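# Place the gear blank in the gear shaper's chuck

## Task

Set the gear blank into the gear shaper's chuck so that it stays seated there once the robot lets go.

## Robot and tools

Robot: two arms, left_arm and right_arm, each ending in a two-finger gripper. The fingers point along the gripper's +z axis and open and close along its y axis. The reported end_effector_position is the spot between the pads, roughly 1 cm short of the fingertips. Base positions in the scene frame: left_arm near (-0.004, +0.300, +0.007) m, right_arm near (-0.005, -0.284, +0.005) m, both nearly level.

Frames: scene frame has its origin at table-top height midway between the arms, +z up, +x out over the table, left_arm on the +y side (image left/right does not follow the arm names). Each arm's positions, quaternions (wxyz), velocities, Hand targets and wrist camera poses are in that arm's own base frame. Fixed cameras and the table use the scene frame. Offsets are along the arm's own base axes, and rotations pivot about the Hand target position. Printed poses can be off by a few cm, more at long reach.

Row layout (shared by execute_actions and move): one list of 14 numbers covering both arms, each in [-1, 1]: dx, dy, dz, rx, ry, rz, opening for left_arm, then the same seven for right_arm. Always send all 14 even if one arm stays put. The six pose numbers are an offset from that arm's Hand target as it stood when the action or move began, not an absolute pose and not relative to the previous row. Scale: 1.0 = 0.6 m for dx, dy, dz, and 1.0 = 180 degrees for the rotation vector rx, ry, rz. A translation longer than 1.0 gets shortened along its direction. Repeating the same offset in a new call moves further. Opening is absolute: +1 fully open (0.093 m), -1 closed. A 0 in the opening slot is a real command (half open), so resend the current opening to keep a gripper as it is. Sending six zeros re-requests the current Hand target.

execute_actions(actions, cameras): actions is a list of actions; each action is up to 15 rows, one per 1/30 s step; if fewer rows are given the last one is held to fill 15. cameras: list of names, ["all"], [] or null (null gives all only with an empty actions list). An unknown camera name voids the call. An empty actions list just reports state and images.

move(target, speed, blend, opening_speed, grip_force, blocking, cameras): target is one 14-number row or a list of up to 15 rows, all offsets from the same starting Hand targets. Straight-line paths, all finishing together, at least 0.5 s, capped at 10 s total. speed in m/s, 0.002 to 2.9 (default 0.25), turning up to twice that in rad/s; one value or one per target. blend in m rounds corners between listed targets; 0 stops at each. opening_speed: rate of opening change per second on the -1..+1 scale, at least 0.2. grip_force: newtons per pad, 10 to 50 (full), per-arm list allowed; it persists, and lower values close slowly. blocking=false returns after about 0.5 s while the move continues. Paths do not avoid obstacles or the other arm; faster moves overshoot, stray and strike harder. Avoid paths passing near an arm's own base. The result adds a move: line saying done, off_target, moving, held or fault, plus limits (paced = clipped pose, held = steps withheld). done means within 10 mm and 2 degrees; neither done nor off_target tells you about contact.

wait(seconds 0 to 10): lets time pass holding commands; returns early if a running move finishes. stop(): brakes a running move. zoom_image(camera, region [x0, y0, x1, y1] pixels, at most 504x504): closer view of the newest image from cam_high, cam_low, cam_left_wrist or cam_right_wrist. finished_scene(scene): ends the scene for good, pass the current scene number; only call it when the blank sits in the chuck and will stay.

Results: per arm end_effector_position and quat, Hand target (next offsets count from it), Tool commands, grip_measured (+1 open, -1 closed; pads meet near -0.94; each mm of object width adds about 0.0208; reading may be up to 0.02 high), joint positions (last entry gripper gap in m), joint torques (include arm weight, items 1 to 3 wrap at ±28 N m), joint velocities. Grippers often stop short of the Hand target; the next command, even zeros, asks again, so send the remaining gap as an offset if needed. Orientation commands are clipped to 40 degrees from measured per step. Check tilt after moves.

Gripping: to grip a rigid flat part firmly, send about 0.24 below its width reading; to release, send well above it. Keep sending the closing value while holding. A sudden large close can spike force briefly.

Cameras: cam_high and cam_low fixed on a beam behind the arms, plus one camera on each wrist; all 672x504.

Avoid: dropping the blank or letting it fall off the table, releasing it while moving, fast impacts on fixed or heavy items, arms or grippers touching each other (clearance checks do not cover grippers and wrist cameras), one gripper clamping the other's fingers, strain on the wrist camera cables, and the fixtures near the bases (bar, plate and low rail, up to about 3 cm high). Loose objects may be nudged occasionally. Holding loads, stretching far or pushing into unreachable poses heats motors: MOTOR HOT at 75 °C, the arm folds and quits at 90 °C, and goes limp at 100 °C. Joint limits (rad): waist -2.618 to 3.054, shoulder 0 to 3.142, elbow 0 to 3.142 (straight 2.901), wrist pitch and yaw ±1.571, wrist roll ±2.094.

Each tool is called after ">>>" as a command line: name --argument value for each argument, lists and objects as JSON in quotes; but a table of rows of numbers goes row by row, as --pt "numbers of a row", without its own name.

## Session

>>> execute_actions --actions '[]'

Scene clock: 0.00 s.
left_arm: end_effector_position=(+0.3043, -0.1711, +0.3674) grip_measured=+1.000 end_effector_quat_wxyz=(+0.568, -0.171, +0.782, -0.192) | right_arm: end_effector_position=(+0.2240, +0.1074, +0.3527) grip_measured=+1.000 end_effector_quat_wxyz=(+0.433, +0.063, +0.882, +0.178)
Joint positions: left_arm=[-0.818 1.122 1.248 -0.494 -0.674 -0.778 0.093] | right_arm=[0.607 0.926 1.403 -1.094 0.237 0.628 0.093]
Joint velocities: within noise
Joint torques (N m): no reading
Heat: left arm: 33 °C; right arm: 33 °C.
Hand target: left_arm +0.3038, -0.1720, +0.3688; +0.567, -0.170, +0.782, -0.194 | right_arm +0.2257, +0.1082, +0.3589; +0.440, +0.064, +0.877, +0.183
Tool commands: left_gripper/opening=+1.0 right_gripper/opening=+1.0

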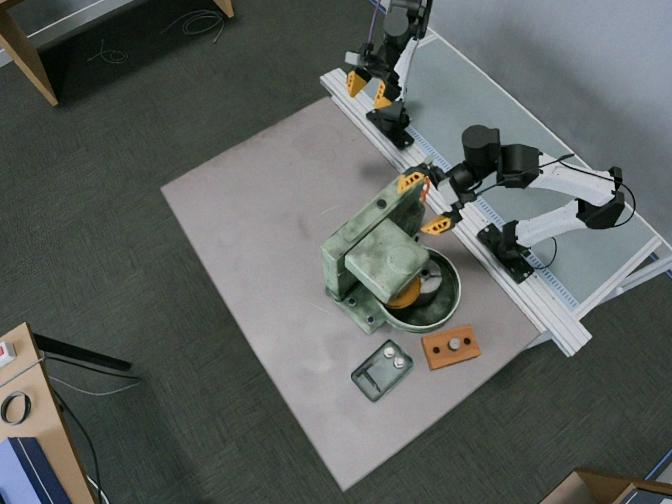

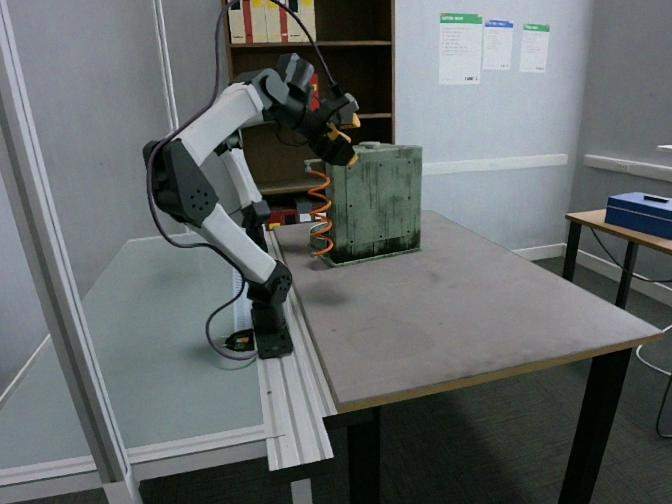

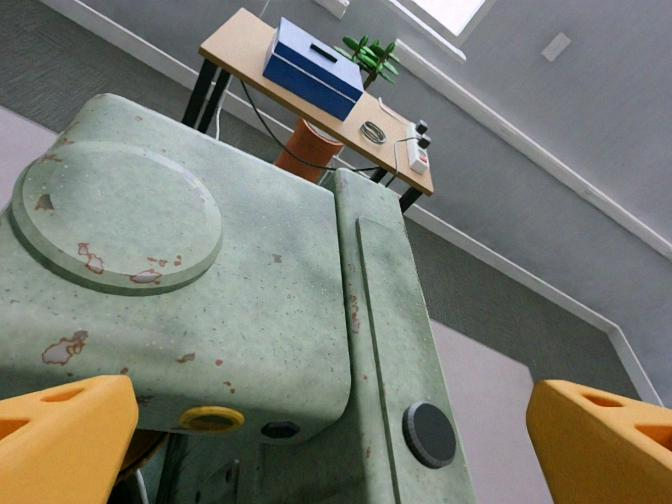

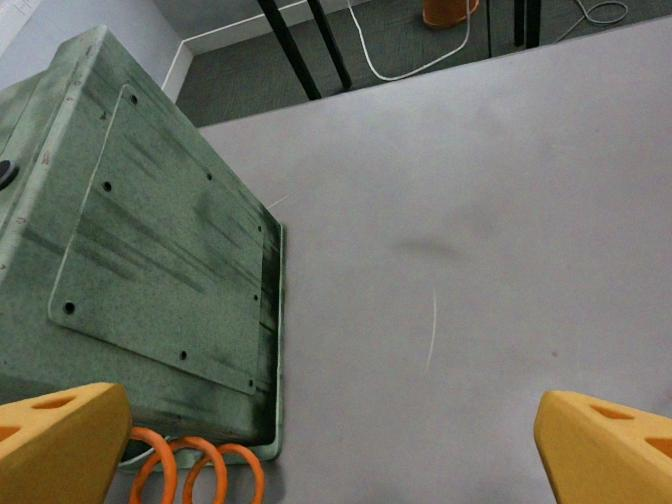

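>>> zoom_image --camera "cam_high" --region '[310, 220, 500, 410]'

>>> zoom_image --camera "cam_high" --region '[370, 240, 470, 340]'

>>> zoom_image --camera "cam_high" --region '[340, 310, 490, 410]'

Scaled by 2.653 from the camera's 672x504 image, which has a finer 960x720 frame.

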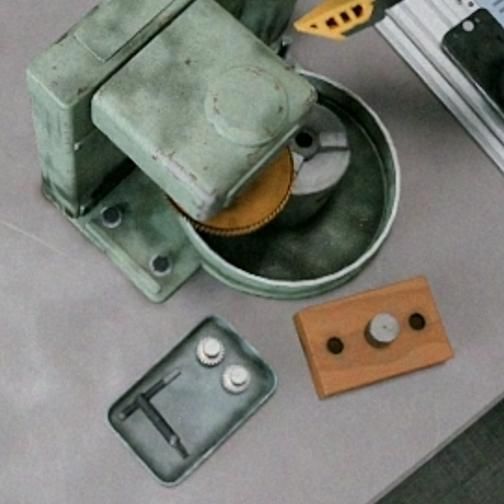

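Scaled by 5.040 from the camera's 672x504 image, which has a finer 960x720 frame.

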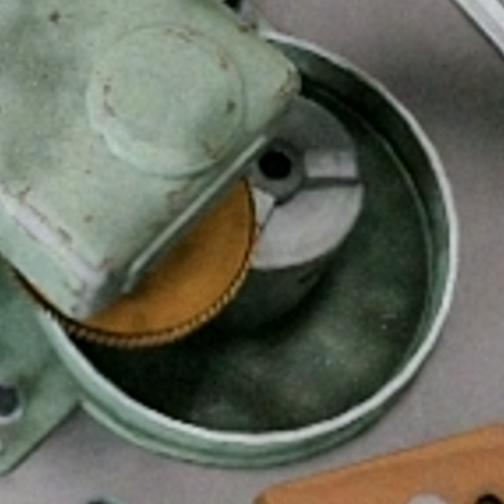

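Scaled by 3.360 from the camera's 672x504 image, which has a finer 960x720 frame.

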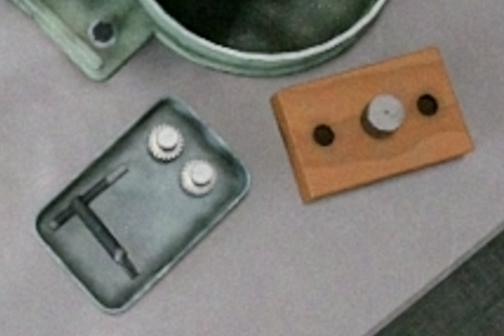

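>>> move --pt "-0.09 0.187 0 0 0 0 1 0 0 0 0 0 0 1" --pt "-0.173 0.337 -0.065 0.159 0.146 -0.054 1 0 0 0 0 0 0 1" --blend 0.04 --speed 0.35 --cameras '["all"]'

Scene clock: 39.10 s.
left_arm: end_effector_position=(+0.2022, +0.0314, +0.3248) grip_measured=+1.000 end_effector_quat_wxyz=(+0.380, -0.004, +0.925, +0.002) | right_arm: end_effector_position=(+0.2240, +0.1074, +0.3527) grip_measured=+1.000 end_effector_quat_wxyz=(+0.433, +0.063, +0.882, +0.178)
Joint positions: left_arm=[0.348 0.911 1.446 -1.354 0.236 0.245 0.093] | right_arm=[0.607 0.926 1.403 -1.094 0.237 0.628 0.093]
Joint torques (N m): left_arm=[0.8 0.2 7.01 2.01 0.2 0.15] | right_arm=[-0.21 -0.51 7.92 2.19 0.16 0]
Heat: left arm: 37 °C; right arm: 39 °C.
Hand target: left_arm +0.2000, +0.0302, +0.3297; +0.382, +0.001, +0.924, +0.000 | right_arm +0.2257, +0.1082, +0.3589; +0.440, +0.064, +0.877, +0.183
Off the commanded pose: left_arm 0.006 m, 1 deg | right_arm 0.006 m, 1 deg.
move: done
camera_calibration:
cam_left_wrist: T_world_to_cam=[[0.0198847, -0.999751, 0.0101709, 0.0248625], [-0.943012, -0.022134, -0.332021, 0.336314], [0.332164, -0.00298916, -0.943217, 0.326495], [0, 0, 0, 1]] pos_world=[0.208204, 0.0332762, 0.419366]

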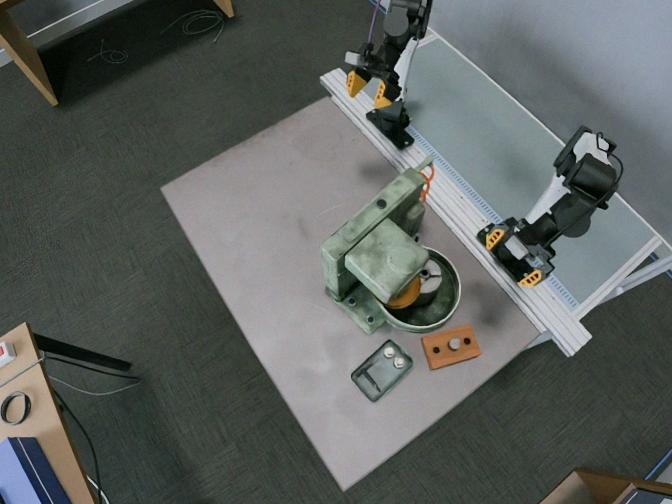

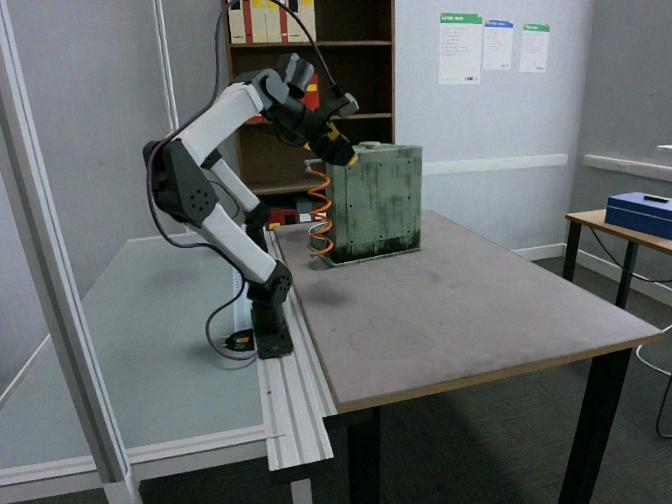

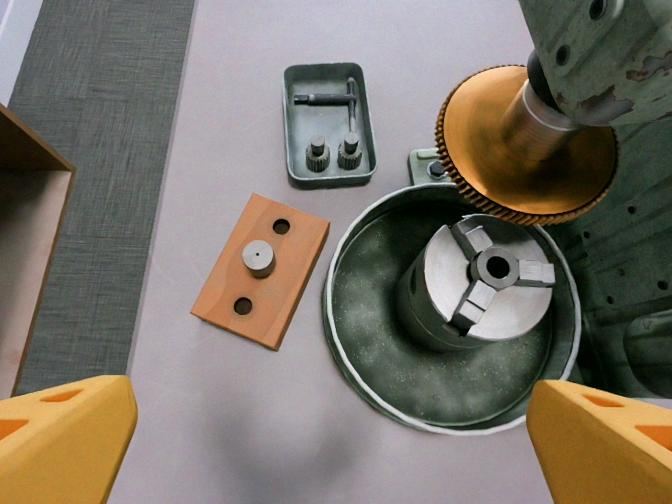

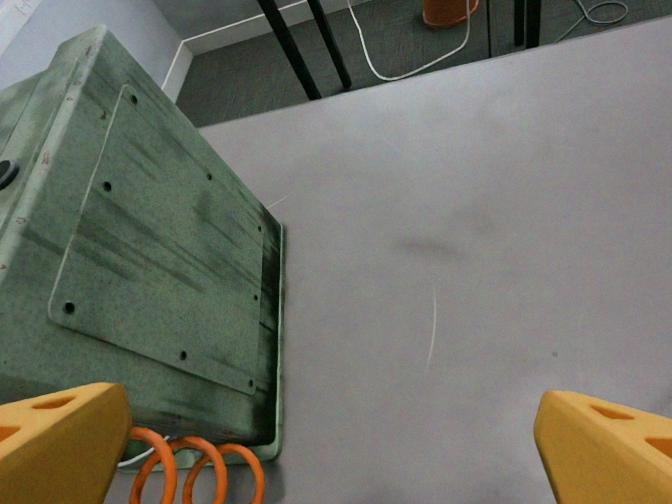

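>>> zoom_image --camera "cam_left_wrist" --region '[390, 200, 570, 360]'

>>> zoom_image --camera "cam_left_wrist" --region '[180, 120, 390, 360]'

Scaled by 2.800 from the camera's 672x504 image, which has a finer 960x720 frame.

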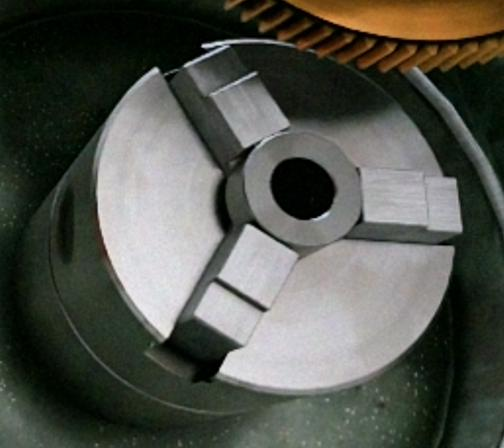

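Scaled by 2.100 from the camera's 672x504 image, which has a finer 960x720 frame.

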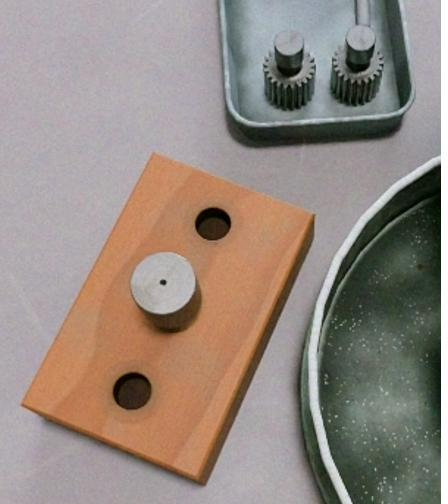

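>>> move --target '[0.1333,0.133,-0.35,0,-0.0556,0,1,0,0,0,0,0,0,1]' --speed 0.3 --cameras '["cam_left_wrist","cam_high","cam_low"]'

>>> zoom_image --camera "cam_left_wrist" --region '[150, 100, 500, 400]'

Scene clock: 126.00 s.
left_arm: end_effector_position=(+0.2811, +0.1138, +0.1268) grip_measured=+1.000 end_effector_quat_wxyz=(+0.466, +0.003, +0.885, +0.012) | right_arm: end_effector_position=(+0.2240, +0.1074, +0.3527) grip_measured=+1.000 end_effector_quat_wxyz=(+0.433, +0.063, +0.882, +0.178)
Joint positions: left_arm=[0.661 1.017 0.504 -0.195 0.514 0.426 0.093] | right_arm=[0.607 0.926 1.403 -1.094 0.237 0.628 0.093]
Joint torques (N m): left_arm=[-0.13 -1.87 5.2 2.37 0.29 -0.03] | right_arm=[-0.21 -0.51 7.94 2.19 0.16 0]
Heat: left arm: 39 °C; right arm: 44 °C.
Hand target: left_arm +0.2800, +0.1101, +0.1197; +0.462, +0.001, +0.887, +0.001 | right_arm +0.2257, +0.1082, +0.3589; +0.440, +0.064, +0.877, +0.183
Off the commanded pose: left_arm 0.008 m, 1 deg | right_arm 0.006 m, 1 deg.
move: done
camera_calibration:
cam_left_wrist: T_world_to_cam=[[0.0146758, -0.999831, -0.0110474, 0.111809], [-0.86419, -0.00712574, -0.503115, 0.34469], [0.502951, 0.0169307, -0.864149, 0.0533949], [0, 0, 0, 1]] pos_world=[0.269382, 0.113342, 0.220795]
Images, in order (width x height): cam_high 672x504, cam_low 672x504, cam_left_wrist 672x504.

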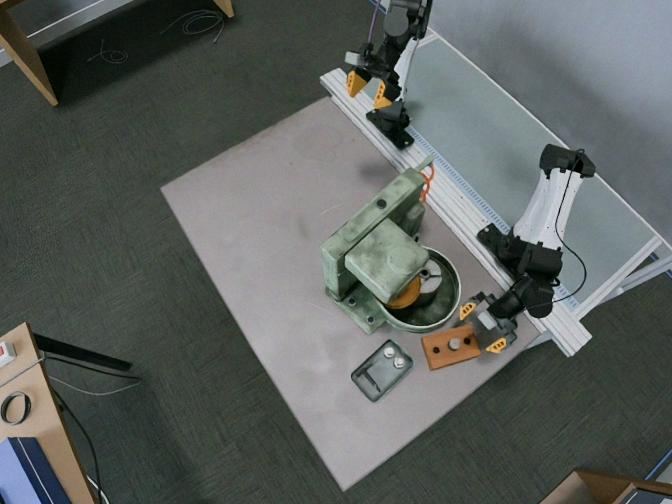

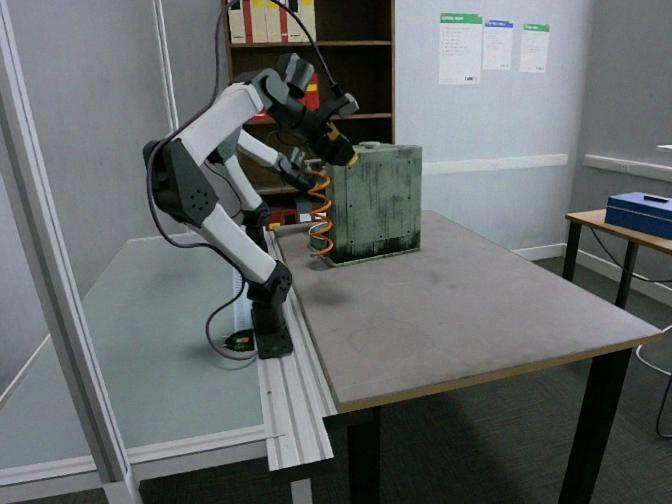

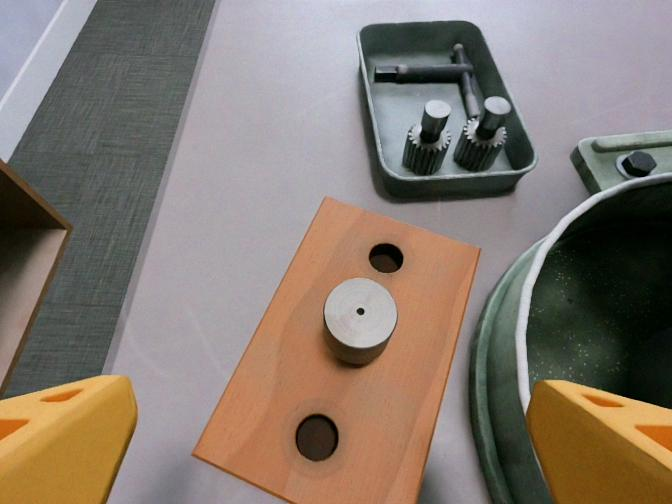

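Scaled by 1.440 from the camera's 672x504 image, which has a finer 960x720 frame.

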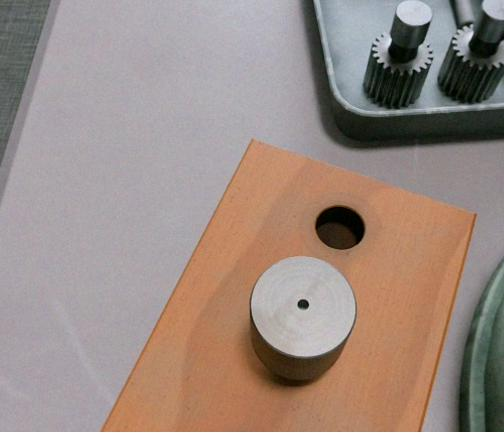

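>>> move --target '[0.0133,-0.0118,-0.0512,0,0,0,1,0,0,0,0,0,0,1]' --cameras '["cam_left_wrist"]'

Scene clock: 135.20 s.
left_arm: end_effector_position=(+0.2895, +0.1059, +0.0962) grip_measured=+1.000 end_effector_quat_wxyz=(+0.469, +0.005, +0.883, +0.005) | right_arm: end_effector_position=(+0.2240, +0.1074, +0.3527) grip_measured=+1.000 end_effector_quat_wxyz=(+0.433, +0.063, +0.882, +0.178)
Joint positions: left_arm=[0.611 1.096 0.402 0.005 0.49 0.387 0.093] | right_arm=[0.607 0.926 1.403 -1.094 0.237 0.628 0.093]
Joint torques (N m): left_arm=[-0.79 -2.25 5.03 2.41 0.06 -0.07] | right_arm=[-0.24 -0.51 7.92 2.19 0.15 0.01]
Heat: left arm: 39 °C; right arm: 45 °C.
Hand target: left_arm +0.2879, +0.1030, +0.0890; +0.462, +0.001, +0.887, +0.001 | right_arm +0.2257, +0.1082, +0.3589; +0.440, +0.064, +0.877, +0.183
Off the commanded pose: left_arm 0.008 m, 1 deg | right_arm 0.006 m, 1 deg.
move: done
camera_calibration:
cam_left_wrist: T_world_to_cam=[[0.00469711, -0.999986, -0.00246082, 0.105537], [-0.86106, -0.00279322, -0.508495, 0.335671], [0.508481, 0.00450737, -0.861061, 0.0223323], [0, 0, 0, 1]] pos_world=[0.277182, 0.106373, 0.190176]
Images, in order (width x height): cam_left_wrist 672x504.

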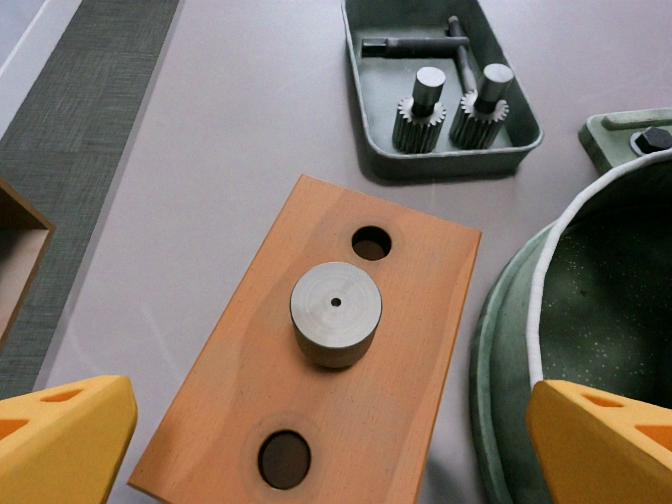

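>>> move --pt "0.0667 0.0017 -0.05 0 0 0 1 0 0 0 0 0 0 1" --pt "0.0667 0.0017 -0.05 0 0 0 -0.6 0 0 0 0 0 0 1" --speed 0.15 --opening_speed 1.3 --cameras '["cam_left_wrist"]'

Scene clock: 144.10 s.
left_arm: end_effector_position=(+0.3267, +0.1059, +0.0617) grip_measured=-0.476 end_effector_quat_wxyz=(+0.466, +0.001, +0.885, +0.004) | right_arm: end_effector_position=(+0.2240, +0.1074, +0.3527) grip_measured=+1.000 end_effector_quat_wxyz=(+0.433, +0.063, +0.882, +0.178)
Joint positions: left_arm=[0.509 1.384 0.402 0.317 0.408 0.311 0.022] | right_arm=[0.607 0.926 1.403 -1.094 0.237 0.628 0.093]
Joint torques (N m): left_arm=[-0.83 -3.54 5.72 2.39 0.06 -0.04] | right_arm=[-0.24 -0.51 7.91 2.19 0.15 0]
Heat: left arm: 39 °C; right arm: 45 °C.
Hand target: left_arm +0.3280, +0.1039, +0.0590; +0.462, +0.001, +0.887, +0.001 | right_arm +0.2257, +0.1082, +0.3589; +0.440, +0.064, +0.877, +0.183
Off the commanded pose: left_arm 0.004 m, 1 deg | right_arm 0.006 m, 1 deg.
move: done
camera_calibration:
cam_left_wrist: T_world_to_cam=[[0.00997401, -0.999944, 0.00355519, 0.103273], [-0.864024, -0.0104079, -0.503343, 0.351543], [0.503352, 0.00194858, -0.864079, -0.0241866], [0, 0, 0, 1]] pos_world=[0.314886, 0.106973, 0.155681]
Images, in order (width x height): cam_left_wrist 672x504.

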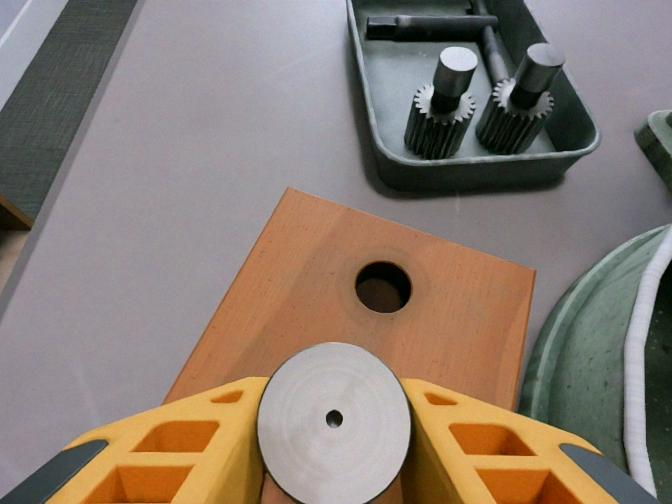

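>>> move --pt "0 0 0.235 0 0 0 -0.6 0 0 0 0 0 0 1" --pt "-0.18 -0.2067 0.3183 0 0 0 -0.6 0 0 0 0 0 0 1" --speed '[0.15,0.3]' --blend 0.03 --cameras '["cam_left_wrist","cam_high"]'

>>> zoom_image --camera "cam_left_wrist" --region '[300, 150, 620, 450]'

>>> zoom_image --camera "cam_high" --region '[370, 220, 530, 340]'

Scene clock: 155.43 s.
left_arm: end_effector_position=(+0.2160, -0.0190, +0.2320) grip_measured=-0.476 end_effector_quat_wxyz=(+0.440, +0.007, +0.898, +0.005) | right_arm: end_effector_position=(+0.2240, +0.1074, +0.3527) grip_measured=+1.000 end_effector_quat_wxyz=(+0.433, +0.063, +0.882, +0.178)
Joint positions: left_arm=[-0.231 0.61 0.851 -0.914 -0.185 -0.127 0.022] | right_arm=[0.607 0.926 1.403 -1.094 0.237 0.628 0.093]
Joint torques (N m): left_arm=[-0.73 0.96 9.33 2.65 -0.21 -0.07] | right_arm=[-0.23 -0.49 7.92 2.19 0.16 0]
Heat: left arm: 40 °C; right arm: 46 °C.
Hand target: left_arm +0.2200, -0.0200, +0.2500; +0.462, +0.001, +0.887, +0.000 | right_arm +0.2257, +0.1082, +0.3589; +0.440, +0.064, +0.877, +0.183
Off the commanded pose: left_arm 0.018 m, 3 deg | right_arm 0.006 m, 1 deg.
move: off_target (left_arm)
camera_calibration:
cam_left_wrist: T_world_to_cam=[[0.00153113, -0.999992, -0.00369763, -0.0177373], [-0.892185, 0.000304058, -0.45167, 0.334597], [0.451668, 0.00399053, -0.892177, 0.196736], [0, 0, 0, 1]] pos_world=[0.20969, -0.018624, 0.326585]
Images, in order (width x height): cam_high 672x504, cam_left_wrist 672x504.

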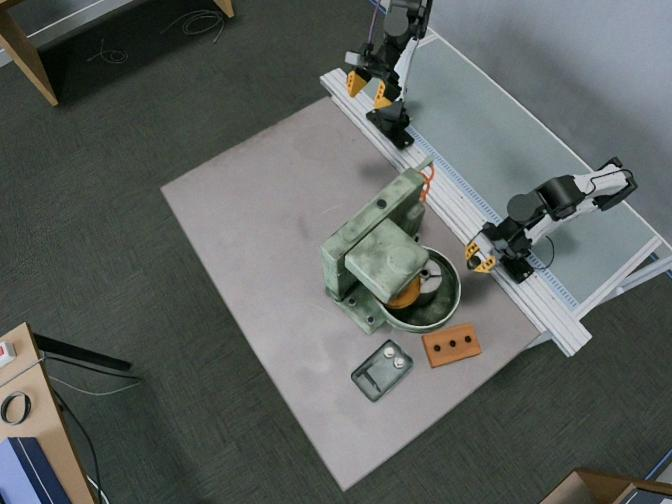

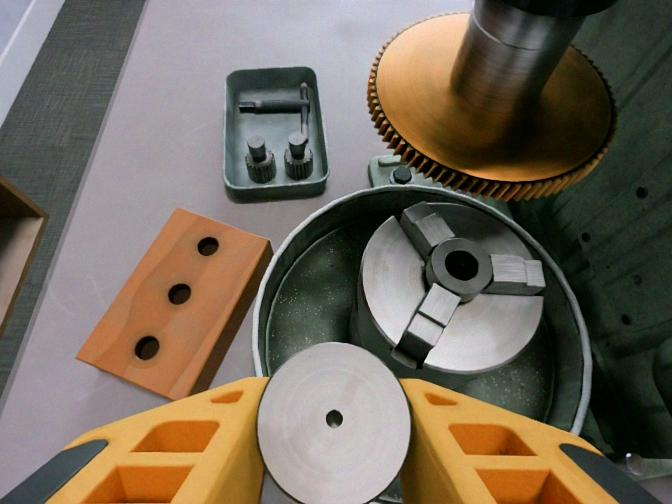

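Scaled by 1.575 from the camera's 672x504 image, which has a finer 960x720 frame.

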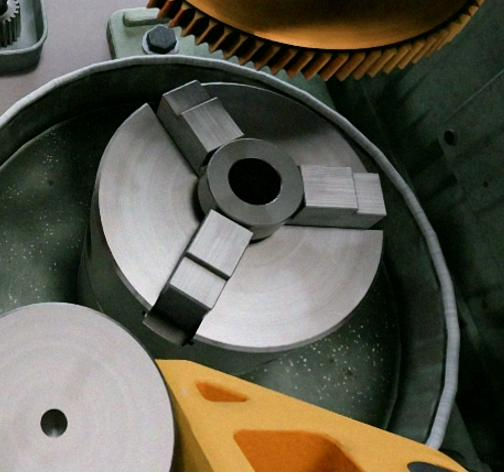

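Scaled by 3.150 from the camera's 672x504 image, which has a finer 960x720 frame.

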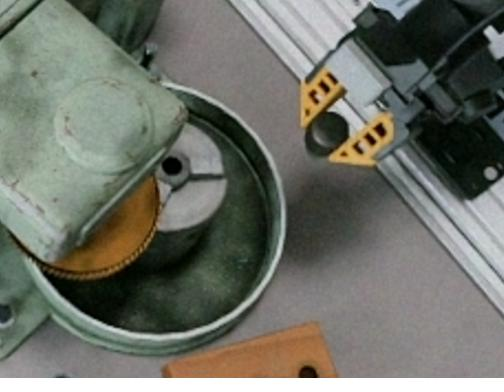

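>>> move --target '[0.0567,-0.1017,-0.0317,0,-0.0167,0,-0.6,0,0,0,0,0,0,1]' --speed 0.15 --cameras '["cam_left_wrist","cam_high"]'

>>> zoom_image --camera "cam_high" --region '[370, 220, 530, 340]'

>>> zoom_image --camera "cam_left_wrist" --region '[200, 200, 500, 504]'

Scene clock: 201.97 s.
left_arm: end_effector_position=(+0.2496, -0.0785, +0.2279) grip_measured=-0.476 end_effector_quat_wxyz=(+0.473, +0.009, +0.881, +0.005) | right_arm: end_effector_position=(+0.2240, +0.1074, +0.3527) grip_measured=+1.000 end_effector_quat_wxyz=(+0.433, +0.063, +0.882, +0.178)
Joint positions: left_arm=[-0.624 0.788 0.816 -0.712 -0.509 -0.357 0.022] | right_arm=[0.607 0.926 1.403 -1.094 0.237 0.628 0.093]
Joint torques (N m): left_arm=[-0.64 -0.38 5.96 2.79 -0.38 -0.08] | right_arm=[-0.23 -0.53 7.9 2.19 0.16 0]
Heat: left arm: 43 °C; right arm: 47 °C.
Hand target: left_arm +0.2540, -0.0810, +0.2310; +0.485, +0.000, +0.875, +0.001 | right_arm +0.2257, +0.1082, +0.3589; +0.440, +0.064, +0.877, +0.183
Off the commanded pose: left_arm 0.006 m, 2 deg | right_arm 0.006 m, 1 deg.
move: done
camera_calibration:
cam_left_wrist: T_world_to_cam=[[-0.00322319, -0.999978, -0.00587804, -0.0755651], [-0.855572, 0.00580057, -0.517651, 0.369025], [0.517673, 0.0033606, -0.855572, 0.153207], [0, 0, 0, 1]] pos_world=[0.236173, -0.0782189, 0.321661]
Images, in order (width x height): cam_high 672x504, cam_left_wrist 672x504.

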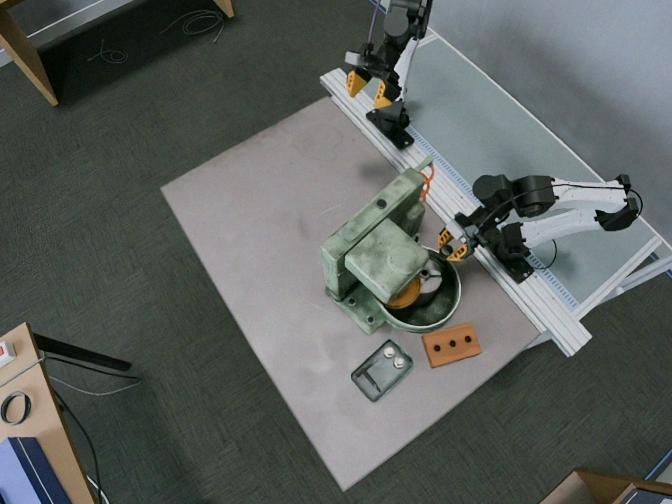

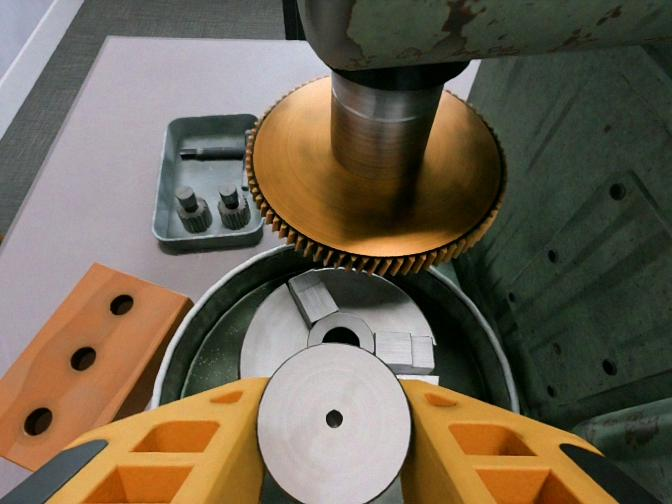

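Scaled by 3.150 from the camera's 672x504 image, which has a finer 960x720 frame.

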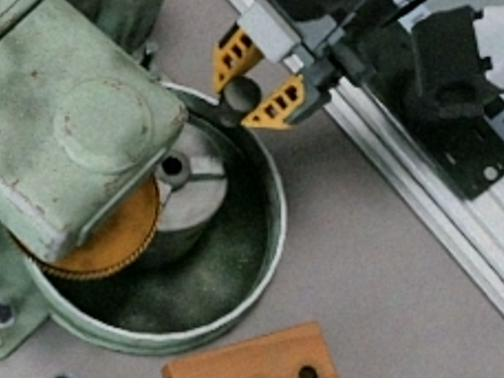

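Scaled by 1.658 from the camera's 672x504 image, which has a finer 960x720 frame.

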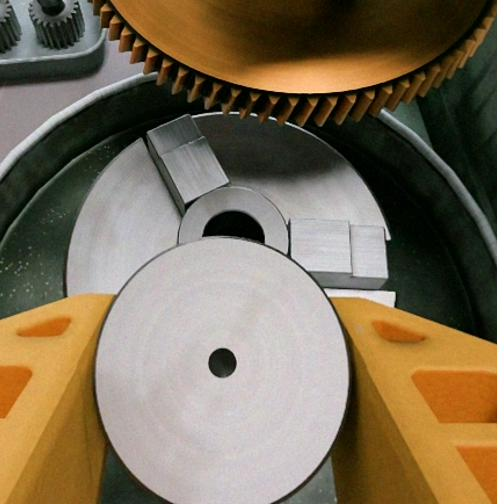

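>>> move --target '[0.069,-0.0067,-0.01,-0.003,0.0056,0,-0.6,0,0,0,0,0,0,1]' --speed 0.12 --cameras '["cam_left_wrist","cam_high"]'

>>> zoom_image --camera "cam_high" --region '[390, 230, 470, 290]'

Scene clock: 226.40 s.
left_arm: end_effector_position=(+0.2872, -0.0816, +0.2112) grip_measured=-0.476 end_effector_quat_wxyz=(+0.458, +0.000, +0.889, +0.007) | right_arm: end_effector_position=(+0.2240, +0.1074, +0.3527) grip_measured=+1.000 end_effector_quat_wxyz=(+0.433, +0.063, +0.882, +0.178)
Joint positions: left_arm=[-0.508 0.939 0.816 -0.566 -0.418 -0.308 0.022] | right_arm=[0.607 0.926 1.403 -1.094 0.237 0.628 0.093]
Joint torques (N m): left_arm=[0.65 -1.63 8.53 2.83 -0.14 0.13] | right_arm=[-0.2 -0.5 7.92 2.2 0.16 0]
Heat: left arm: 45 °C; right arm: 48 °C.
Hand target: left_arm +0.2954, -0.0851, +0.2250; +0.477, -0.002, +0.879, -0.004 | right_arm +0.2257, +0.1082, +0.3589; +0.440, +0.064, +0.877, +0.183
Off the commanded pose: left_arm 0.016 m, 3 deg | right_arm 0.006 m, 1 deg.
move: off_target (left_arm)
camera_calibration:
cam_left_wrist: T_world_to_cam=[[0.014386, -0.999897, -0.000175193, -0.0848644], [-0.873286, -0.0124791, -0.487048, 0.38974], [0.486996, 0.0071597, -0.873375, 0.13237], [0, 0, 0, 1]] pos_world=[0.277112, -0.0809397, 0.305416]
Images, in order (width x height): cam_high 672x504, cam_left_wrist 672x504.

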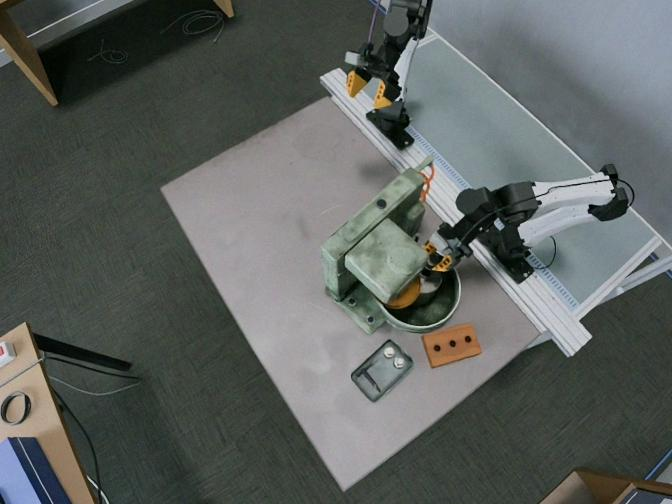

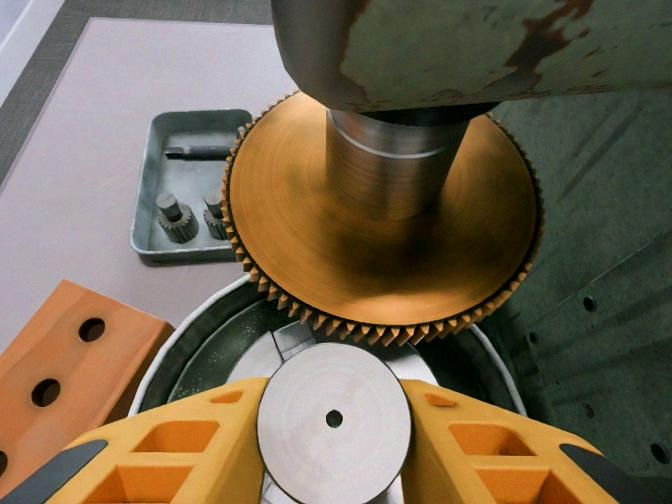

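Scaled by 6.300 from the camera's 672x504 image, which has a finer 960x720 frame.

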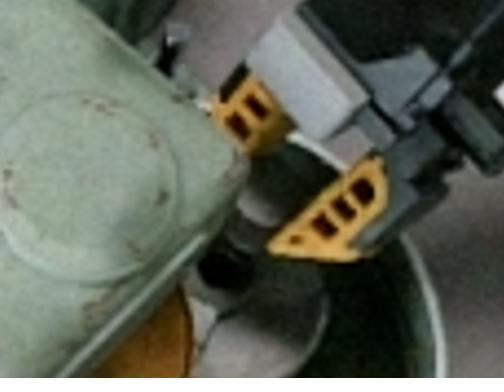

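>>> move --target '[0.0097,-0.0015,-0.0103,-0.0012,-0.0056,0,-0.6,0,0,0,0,0,0,1]' --speed 0.1 --cameras '["cam_left_wrist","cam_high"]'

>>> zoom_image --camera "cam_high" --region '[410, 240, 460, 290]'

>>> zoom_image --camera "cam_left_wrist" --region '[200, 300, 472, 504]'

Scene clock: 237.00 s.
left_arm: end_effector_position=(+0.2966, -0.0844, +0.2175) grip_measured=-0.476 end_effector_quat_wxyz=(+0.476, -0.004, +0.879, -0.002) | right_arm: end_effector_position=(+0.2240, +0.1074, +0.3527) grip_measured=+1.000 end_effector_quat_wxyz=(+0.433, +0.063, +0.882, +0.178)
Joint positions: left_arm=[-0.498 0.951 0.811 -0.499 -0.413 -0.297 0.022] | right_arm=[0.607 0.926 1.403 -1.094 0.237 0.628 0.093]
Joint torques (N m): left_arm=[0.65 -1.65 6.02 2.89 -0.12 0.14] | right_arm=[-0.23 -0.51 7.91 2.19 0.16 0]
Heat: left arm: 44 °C; right arm: 48 °C.
Hand target: left_arm +0.3012, -0.0860, +0.2188; +0.485, -0.002, +0.875, -0.005 | right_arm +0.2257, +0.1082, +0.3589; +0.440, +0.064, +0.877, +0.183
Off the commanded pose: left_arm 0.005 m, 1 deg | right_arm 0.006 m, 1 deg.
move: done
camera_calibration:
cam_left_wrist: T_world_to_cam=[[0.0137323, -0.999732, 0.0186475, -0.0917709], [-0.851728, -0.0214648, -0.523544, 0.401744], [0.523803, -0.00869316, -0.851795, 0.11644], [0, 0, 0, 1]] pos_world=[0.282445, -0.0821107, 0.311225]
Images, in order (width x height): cam_high 672x504, cam_left_wrist 672x504.

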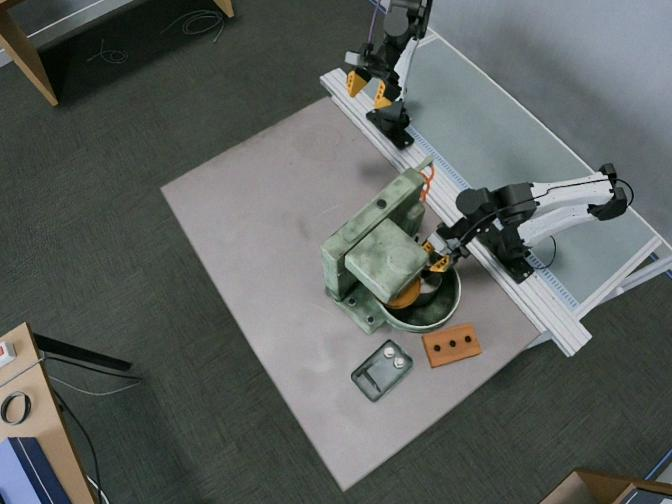

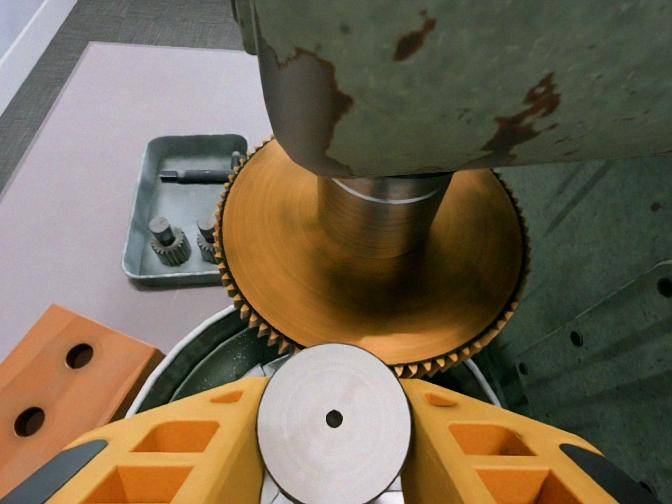

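Scaled by 10.080 from the camera's 672x504 image, which has a finer 960x720 frame.

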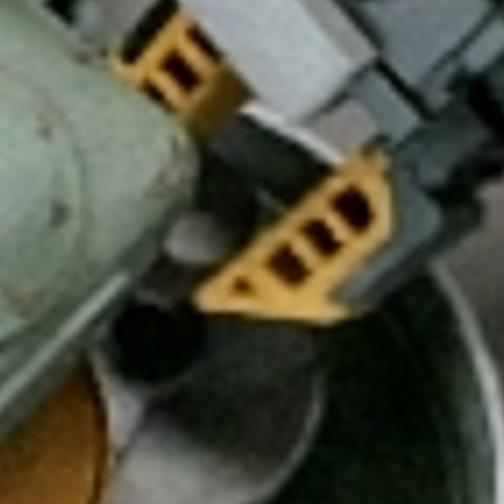

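Scaled by 1.853 from the camera's 672x504 image, which has a finer 960x720 frame.

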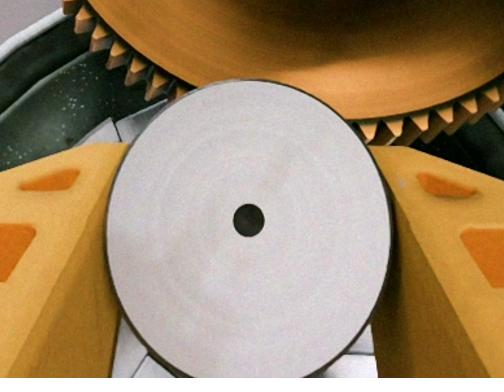

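>>> move --target '[-0.0037,0.003,-0.018,0.0163,0.0056,0,-0.6,0,0,0,0,0,0,1]' --speed 0.05 --cameras '["cam_left_wrist"]'

>>> zoom_image --camera "cam_left_wrist" --region '[200, 300, 472, 504]'

Scene clock: 275.10 s.
left_arm: end_effector_position=(+0.2954, -0.0816, +0.2062) grip_measured=-0.476 end_effector_quat_wxyz=(+0.467, +0.006, +0.884, +0.015) | right_arm: end_effector_position=(+0.2240, +0.1074, +0.3527) grip_measured=+1.000 end_effector_quat_wxyz=(+0.433, +0.063, +0.882, +0.178)
Joint positions: left_arm=[-0.498 0.959 0.788 -0.497 -0.426 -0.276 0.022] | right_arm=[0.607 0.926 1.403 -1.094 0.237 0.628 0.093]
Joint torques (N m): left_arm=[-0.83 -1.8 6.04 2.81 -0.35 0.15] | right_arm=[-0.23 -0.53 7.9 2.19 0.15 0]
Heat: left arm: 44 °C; right arm: 49 °C.
Hand target: left_arm +0.2989, -0.0842, +0.2080; +0.477, +0.010, +0.879, +0.017 | right_arm +0.2257, +0.1082, +0.3589; +0.440, +0.064, +0.877, +0.183
Off the commanded pose: left_arm 0.005 m, 1 deg | right_arm 0.006 m, 1 deg.
move: done
camera_calibration:
cam_left_wrist: T_world_to_cam=[[0.0119651, -0.999715, -0.0206781, -0.0800293], [-0.863194, 0.000111603, -0.504872, 0.396272], [0.50473, 0.02389, -0.862947, 0.117956], [0, 0, 0, 1]] pos_world=[0.283481, -0.0828687, 0.300201]
Images, in order (width x height): cam_left_wrist 672x504.

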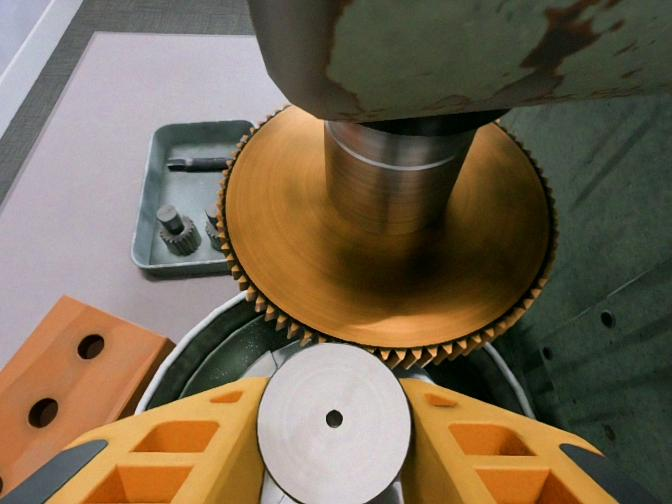

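Scaled by 1.853 from the camera's 672x504 image, which has a finer 960x720 frame.

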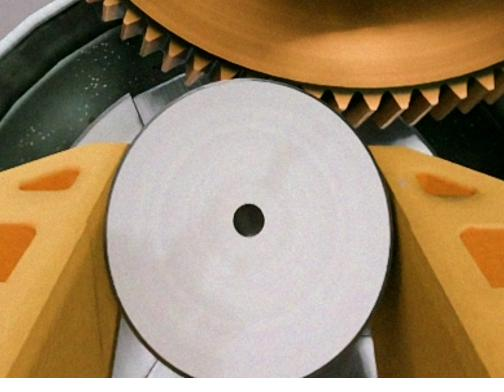

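>>> move --target '[-0.0038,0.0005,-0.0235,0.001,0,0,-0.6,0,0,0,0,0,0,1]' --speed 0.05

Scene clock: 280.87 s.
left_arm: end_effector_position=(+0.2936, -0.0813, +0.1886) grip_measured=-0.476 end_effector_quat_wxyz=(+0.461, +0.009, +0.887, +0.020) | right_arm: end_effector_position=(+0.2240, +0.1074, +0.3527) grip_measured=+1.000 end_effector_quat_wxyz=(+0.433, +0.063, +0.882, +0.178)
Joint positions: left_arm=[-0.504 0.959 0.728 -0.453 -0.433 -0.275 0.022] | right_arm=[0.607 0.926 1.403 -1.094 0.237 0.628 0.093]
Joint torques (N m): left_arm=[-0.88 -2.88 6.02 2.82 -0.35 0.11] | right_arm=[-0.2 -0.47 7.91 2.19 0.15 0]
Heat: left arm: 45 °C; right arm: 49 °C.
Hand target: left_arm +0.2967, -0.0839, +0.1939; +0.477, +0.011, +0.879, +0.018 | right_arm +0.2257, +0.1082, +0.3589; +0.440, +0.064, +0.877, +0.183
Off the commanded pose: left_arm 0.007 m, 2 deg | right_arm 0.006 m, 1 deg.
move: done

>>> move --target '[0,-0.0017,-0.0217,0,-0.003,0,-0.6,0,0,0,0,0,0,1]' --speed 0.04 --cameras '["cam_left_wrist","cam_high"]'

>>> zoom_image --camera "cam_left_wrist" --region '[200, 300, 472, 504]'

>>> zoom_image --camera "cam_high" --region '[400, 230, 470, 300]'

Scene clock: 288.57 s.
left_arm: end_effector_position=(+0.2938, -0.0822, +0.1755) grip_measured=-0.476 end_effector_quat_wxyz=(+0.465, +0.010, +0.885, +0.021) | right_arm: end_effector_position=(+0.2240, +0.1074, +0.3527) grip_measured=+1.000 end_effector_quat_wxyz=(+0.433, +0.063, +0.882, +0.178)
Joint positions: left_arm=[-0.511 0.959 0.67 -0.389 -0.442 -0.275 0.022] | right_arm=[0.607 0.926 1.403 -1.094 0.237 0.628 0.093]
Joint torques (N m): left_arm=[-0.79 -3 6 2.84 -0.35 0.11] | right_arm=[-0.21 -0.51 7.91 2.19 0.16 0]
Heat: left arm: 45 °C; right arm: 49 °C.
Hand target: left_arm +0.2967, -0.0849, +0.1808; +0.481, +0.011, +0.876, +0.019 | right_arm +0.2257, +0.1082, +0.3589; +0.440, +0.064, +0.877, +0.183
Off the commanded pose: left_arm 0.007 m, 2 deg | right_arm 0.006 m, 1 deg.
move: done
camera_calibration:
cam_left_wrist: T_world_to_cam=[[0.0115179, -0.999329, -0.0347619, -0.078615], [-0.865103, 0.00747532, -0.501539, 0.37993], [0.501462, 0.0358493, -0.864436, 0.0945163], [0, 0, 0, 1]] pos_world=[0.282188, -0.0847907, 0.26952]
Images, in order (width x height): cam_high 672x504, cam_left_wrist 672x504.

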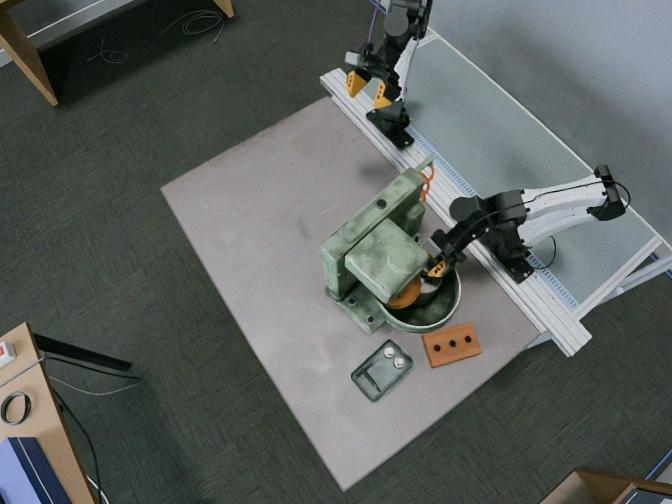

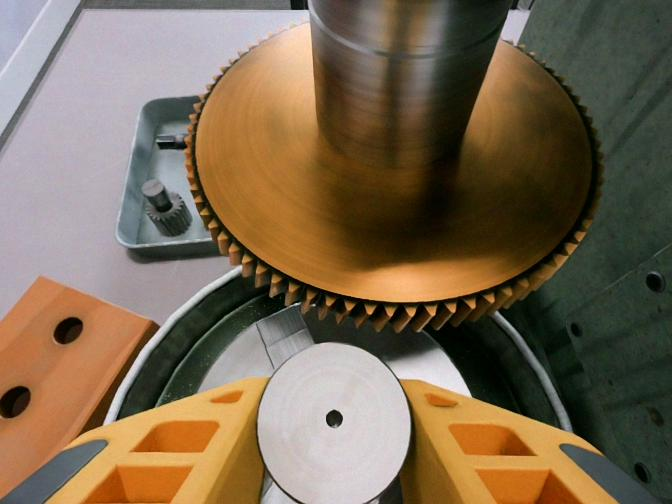

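Scaled by 1.853 from the camera's 672x504 image, which has a finer 960x720 frame.

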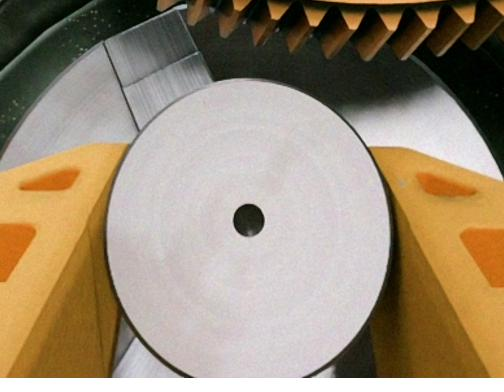

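Scaled by 7.200 from the camera's 672x504 image, which has a finer 960x720 frame.

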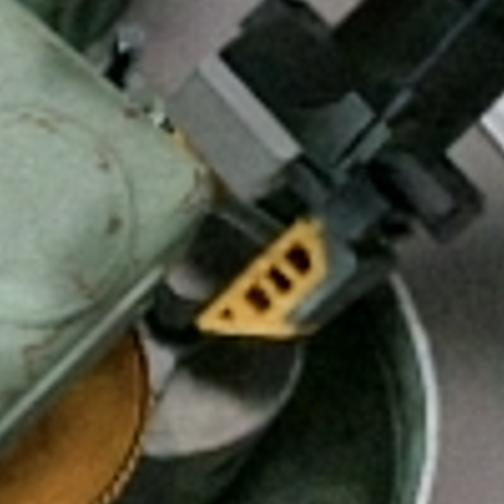

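>>> move --target '[-0.0015,0.001,-0.01,0,0,0,-0.6,0,0,0,0,0,0,1]' --speed 0.03

Scene clock: 296.67 s.
left_arm: end_effector_position=(+0.2940, -0.0809, +0.1750) grip_measured=-0.476 end_effector_quat_wxyz=(+0.472, +0.006, +0.882, +0.022) | right_arm: end_effector_position=(+0.2240, +0.1074, +0.3527) grip_measured=+1.000 end_effector_quat_wxyz=(+0.433, +0.063, +0.882, +0.178)
Joint positions: left_arm=[-0.511 0.95 0.653 -0.367 -0.45 -0.275 0.022] | right_arm=[0.607 0.926 1.403 -1.094 0.237 0.628 0.093]
Joint torques (N m): left_arm=[-0.8 -2.28 5.33 2.88 -0.27 0.11] | right_arm=[-0.21 -0.5 7.9 2.19 0.16 0]
Heat: left arm: 45 °C; right arm: 49 °C.
Hand target: left_arm +0.2959, -0.0843, +0.1749; +0.481, +0.010, +0.876, +0.019 | right_arm +0.2257, +0.1082, +0.3589; +0.440, +0.064, +0.877, +0.183
Off the commanded pose: left_arm 0.004 m, 1 deg | right_arm 0.006 m, 1 deg.
move: done

>>> move --target '[0,0,-0.007,0,0,0,-0.6,0,0,0,0,0,0,1]' --speed 0.03 --cameras '["cam_left_wrist"]'

>>> zoom_image --camera "cam_left_wrist" --region '[200, 300, 472, 504]'

Scene clock: 301.73 s.
left_arm: end_effector_position=(+0.2937, -0.0809, +0.1746) grip_measured=-0.476 end_effector_quat_wxyz=(+0.476, +0.005, +0.879, +0.021) | right_arm: end_effector_position=(+0.2240, +0.1074, +0.3527) grip_measured=+1.000 end_effector_quat_wxyz=(+0.433, +0.063, +0.882, +0.178)
Joint positions: left_arm=[-0.515 0.943 0.64 -0.351 -0.457 -0.275 0.022] | right_arm=[0.607 0.926 1.403 -1.094 0.237 0.628 0.093]
Joint torques (N m): left_arm=[-0.4 -1.58 5.03 2.89 -0.21 0.11] | right_arm=[-0.21 -0.51 7.94 2.19 0.16 0]
Heat: left arm: 45 °C; right arm: 50 °C.
Hand target: left_arm +0.2958, -0.0843, +0.1707; +0.481, +0.011, +0.876, +0.019 | right_arm +0.2257, +0.1082, +0.3589; +0.440, +0.064, +0.877, +0.183
Off the commanded pose: left_arm 0.006 m, 1 deg | right_arm 0.006 m, 1 deg.
move: done
camera_calibration:
cam_left_wrist: T_world_to_cam=[[0.0196953, -0.999348, -0.0302619, -0.0806318], [-0.851767, -0.000921648, -0.52392, 0.378664], [0.523551, 0.0360948, -0.85123, 0.0849617], [0, 0, 0, 1]] pos_world=[0.27964, -0.0832969, 0.268271]
Images, in order (width x height): cam_left_wrist 672x504.

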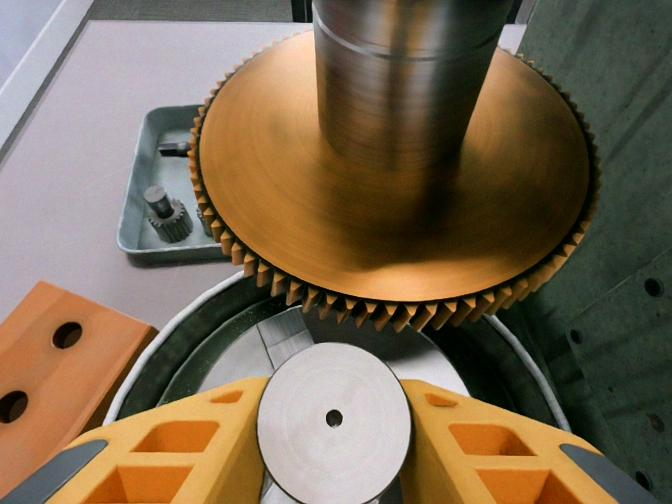

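Scaled by 1.853 from the camera's 672x504 image, which has a finer 960x720 frame.

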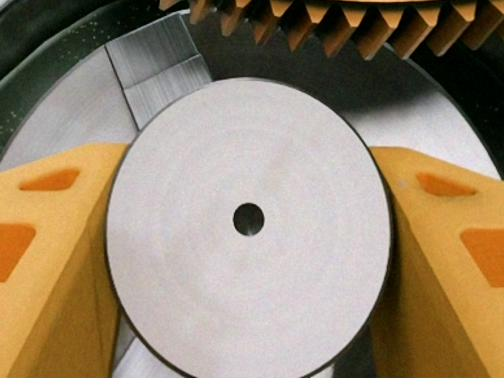

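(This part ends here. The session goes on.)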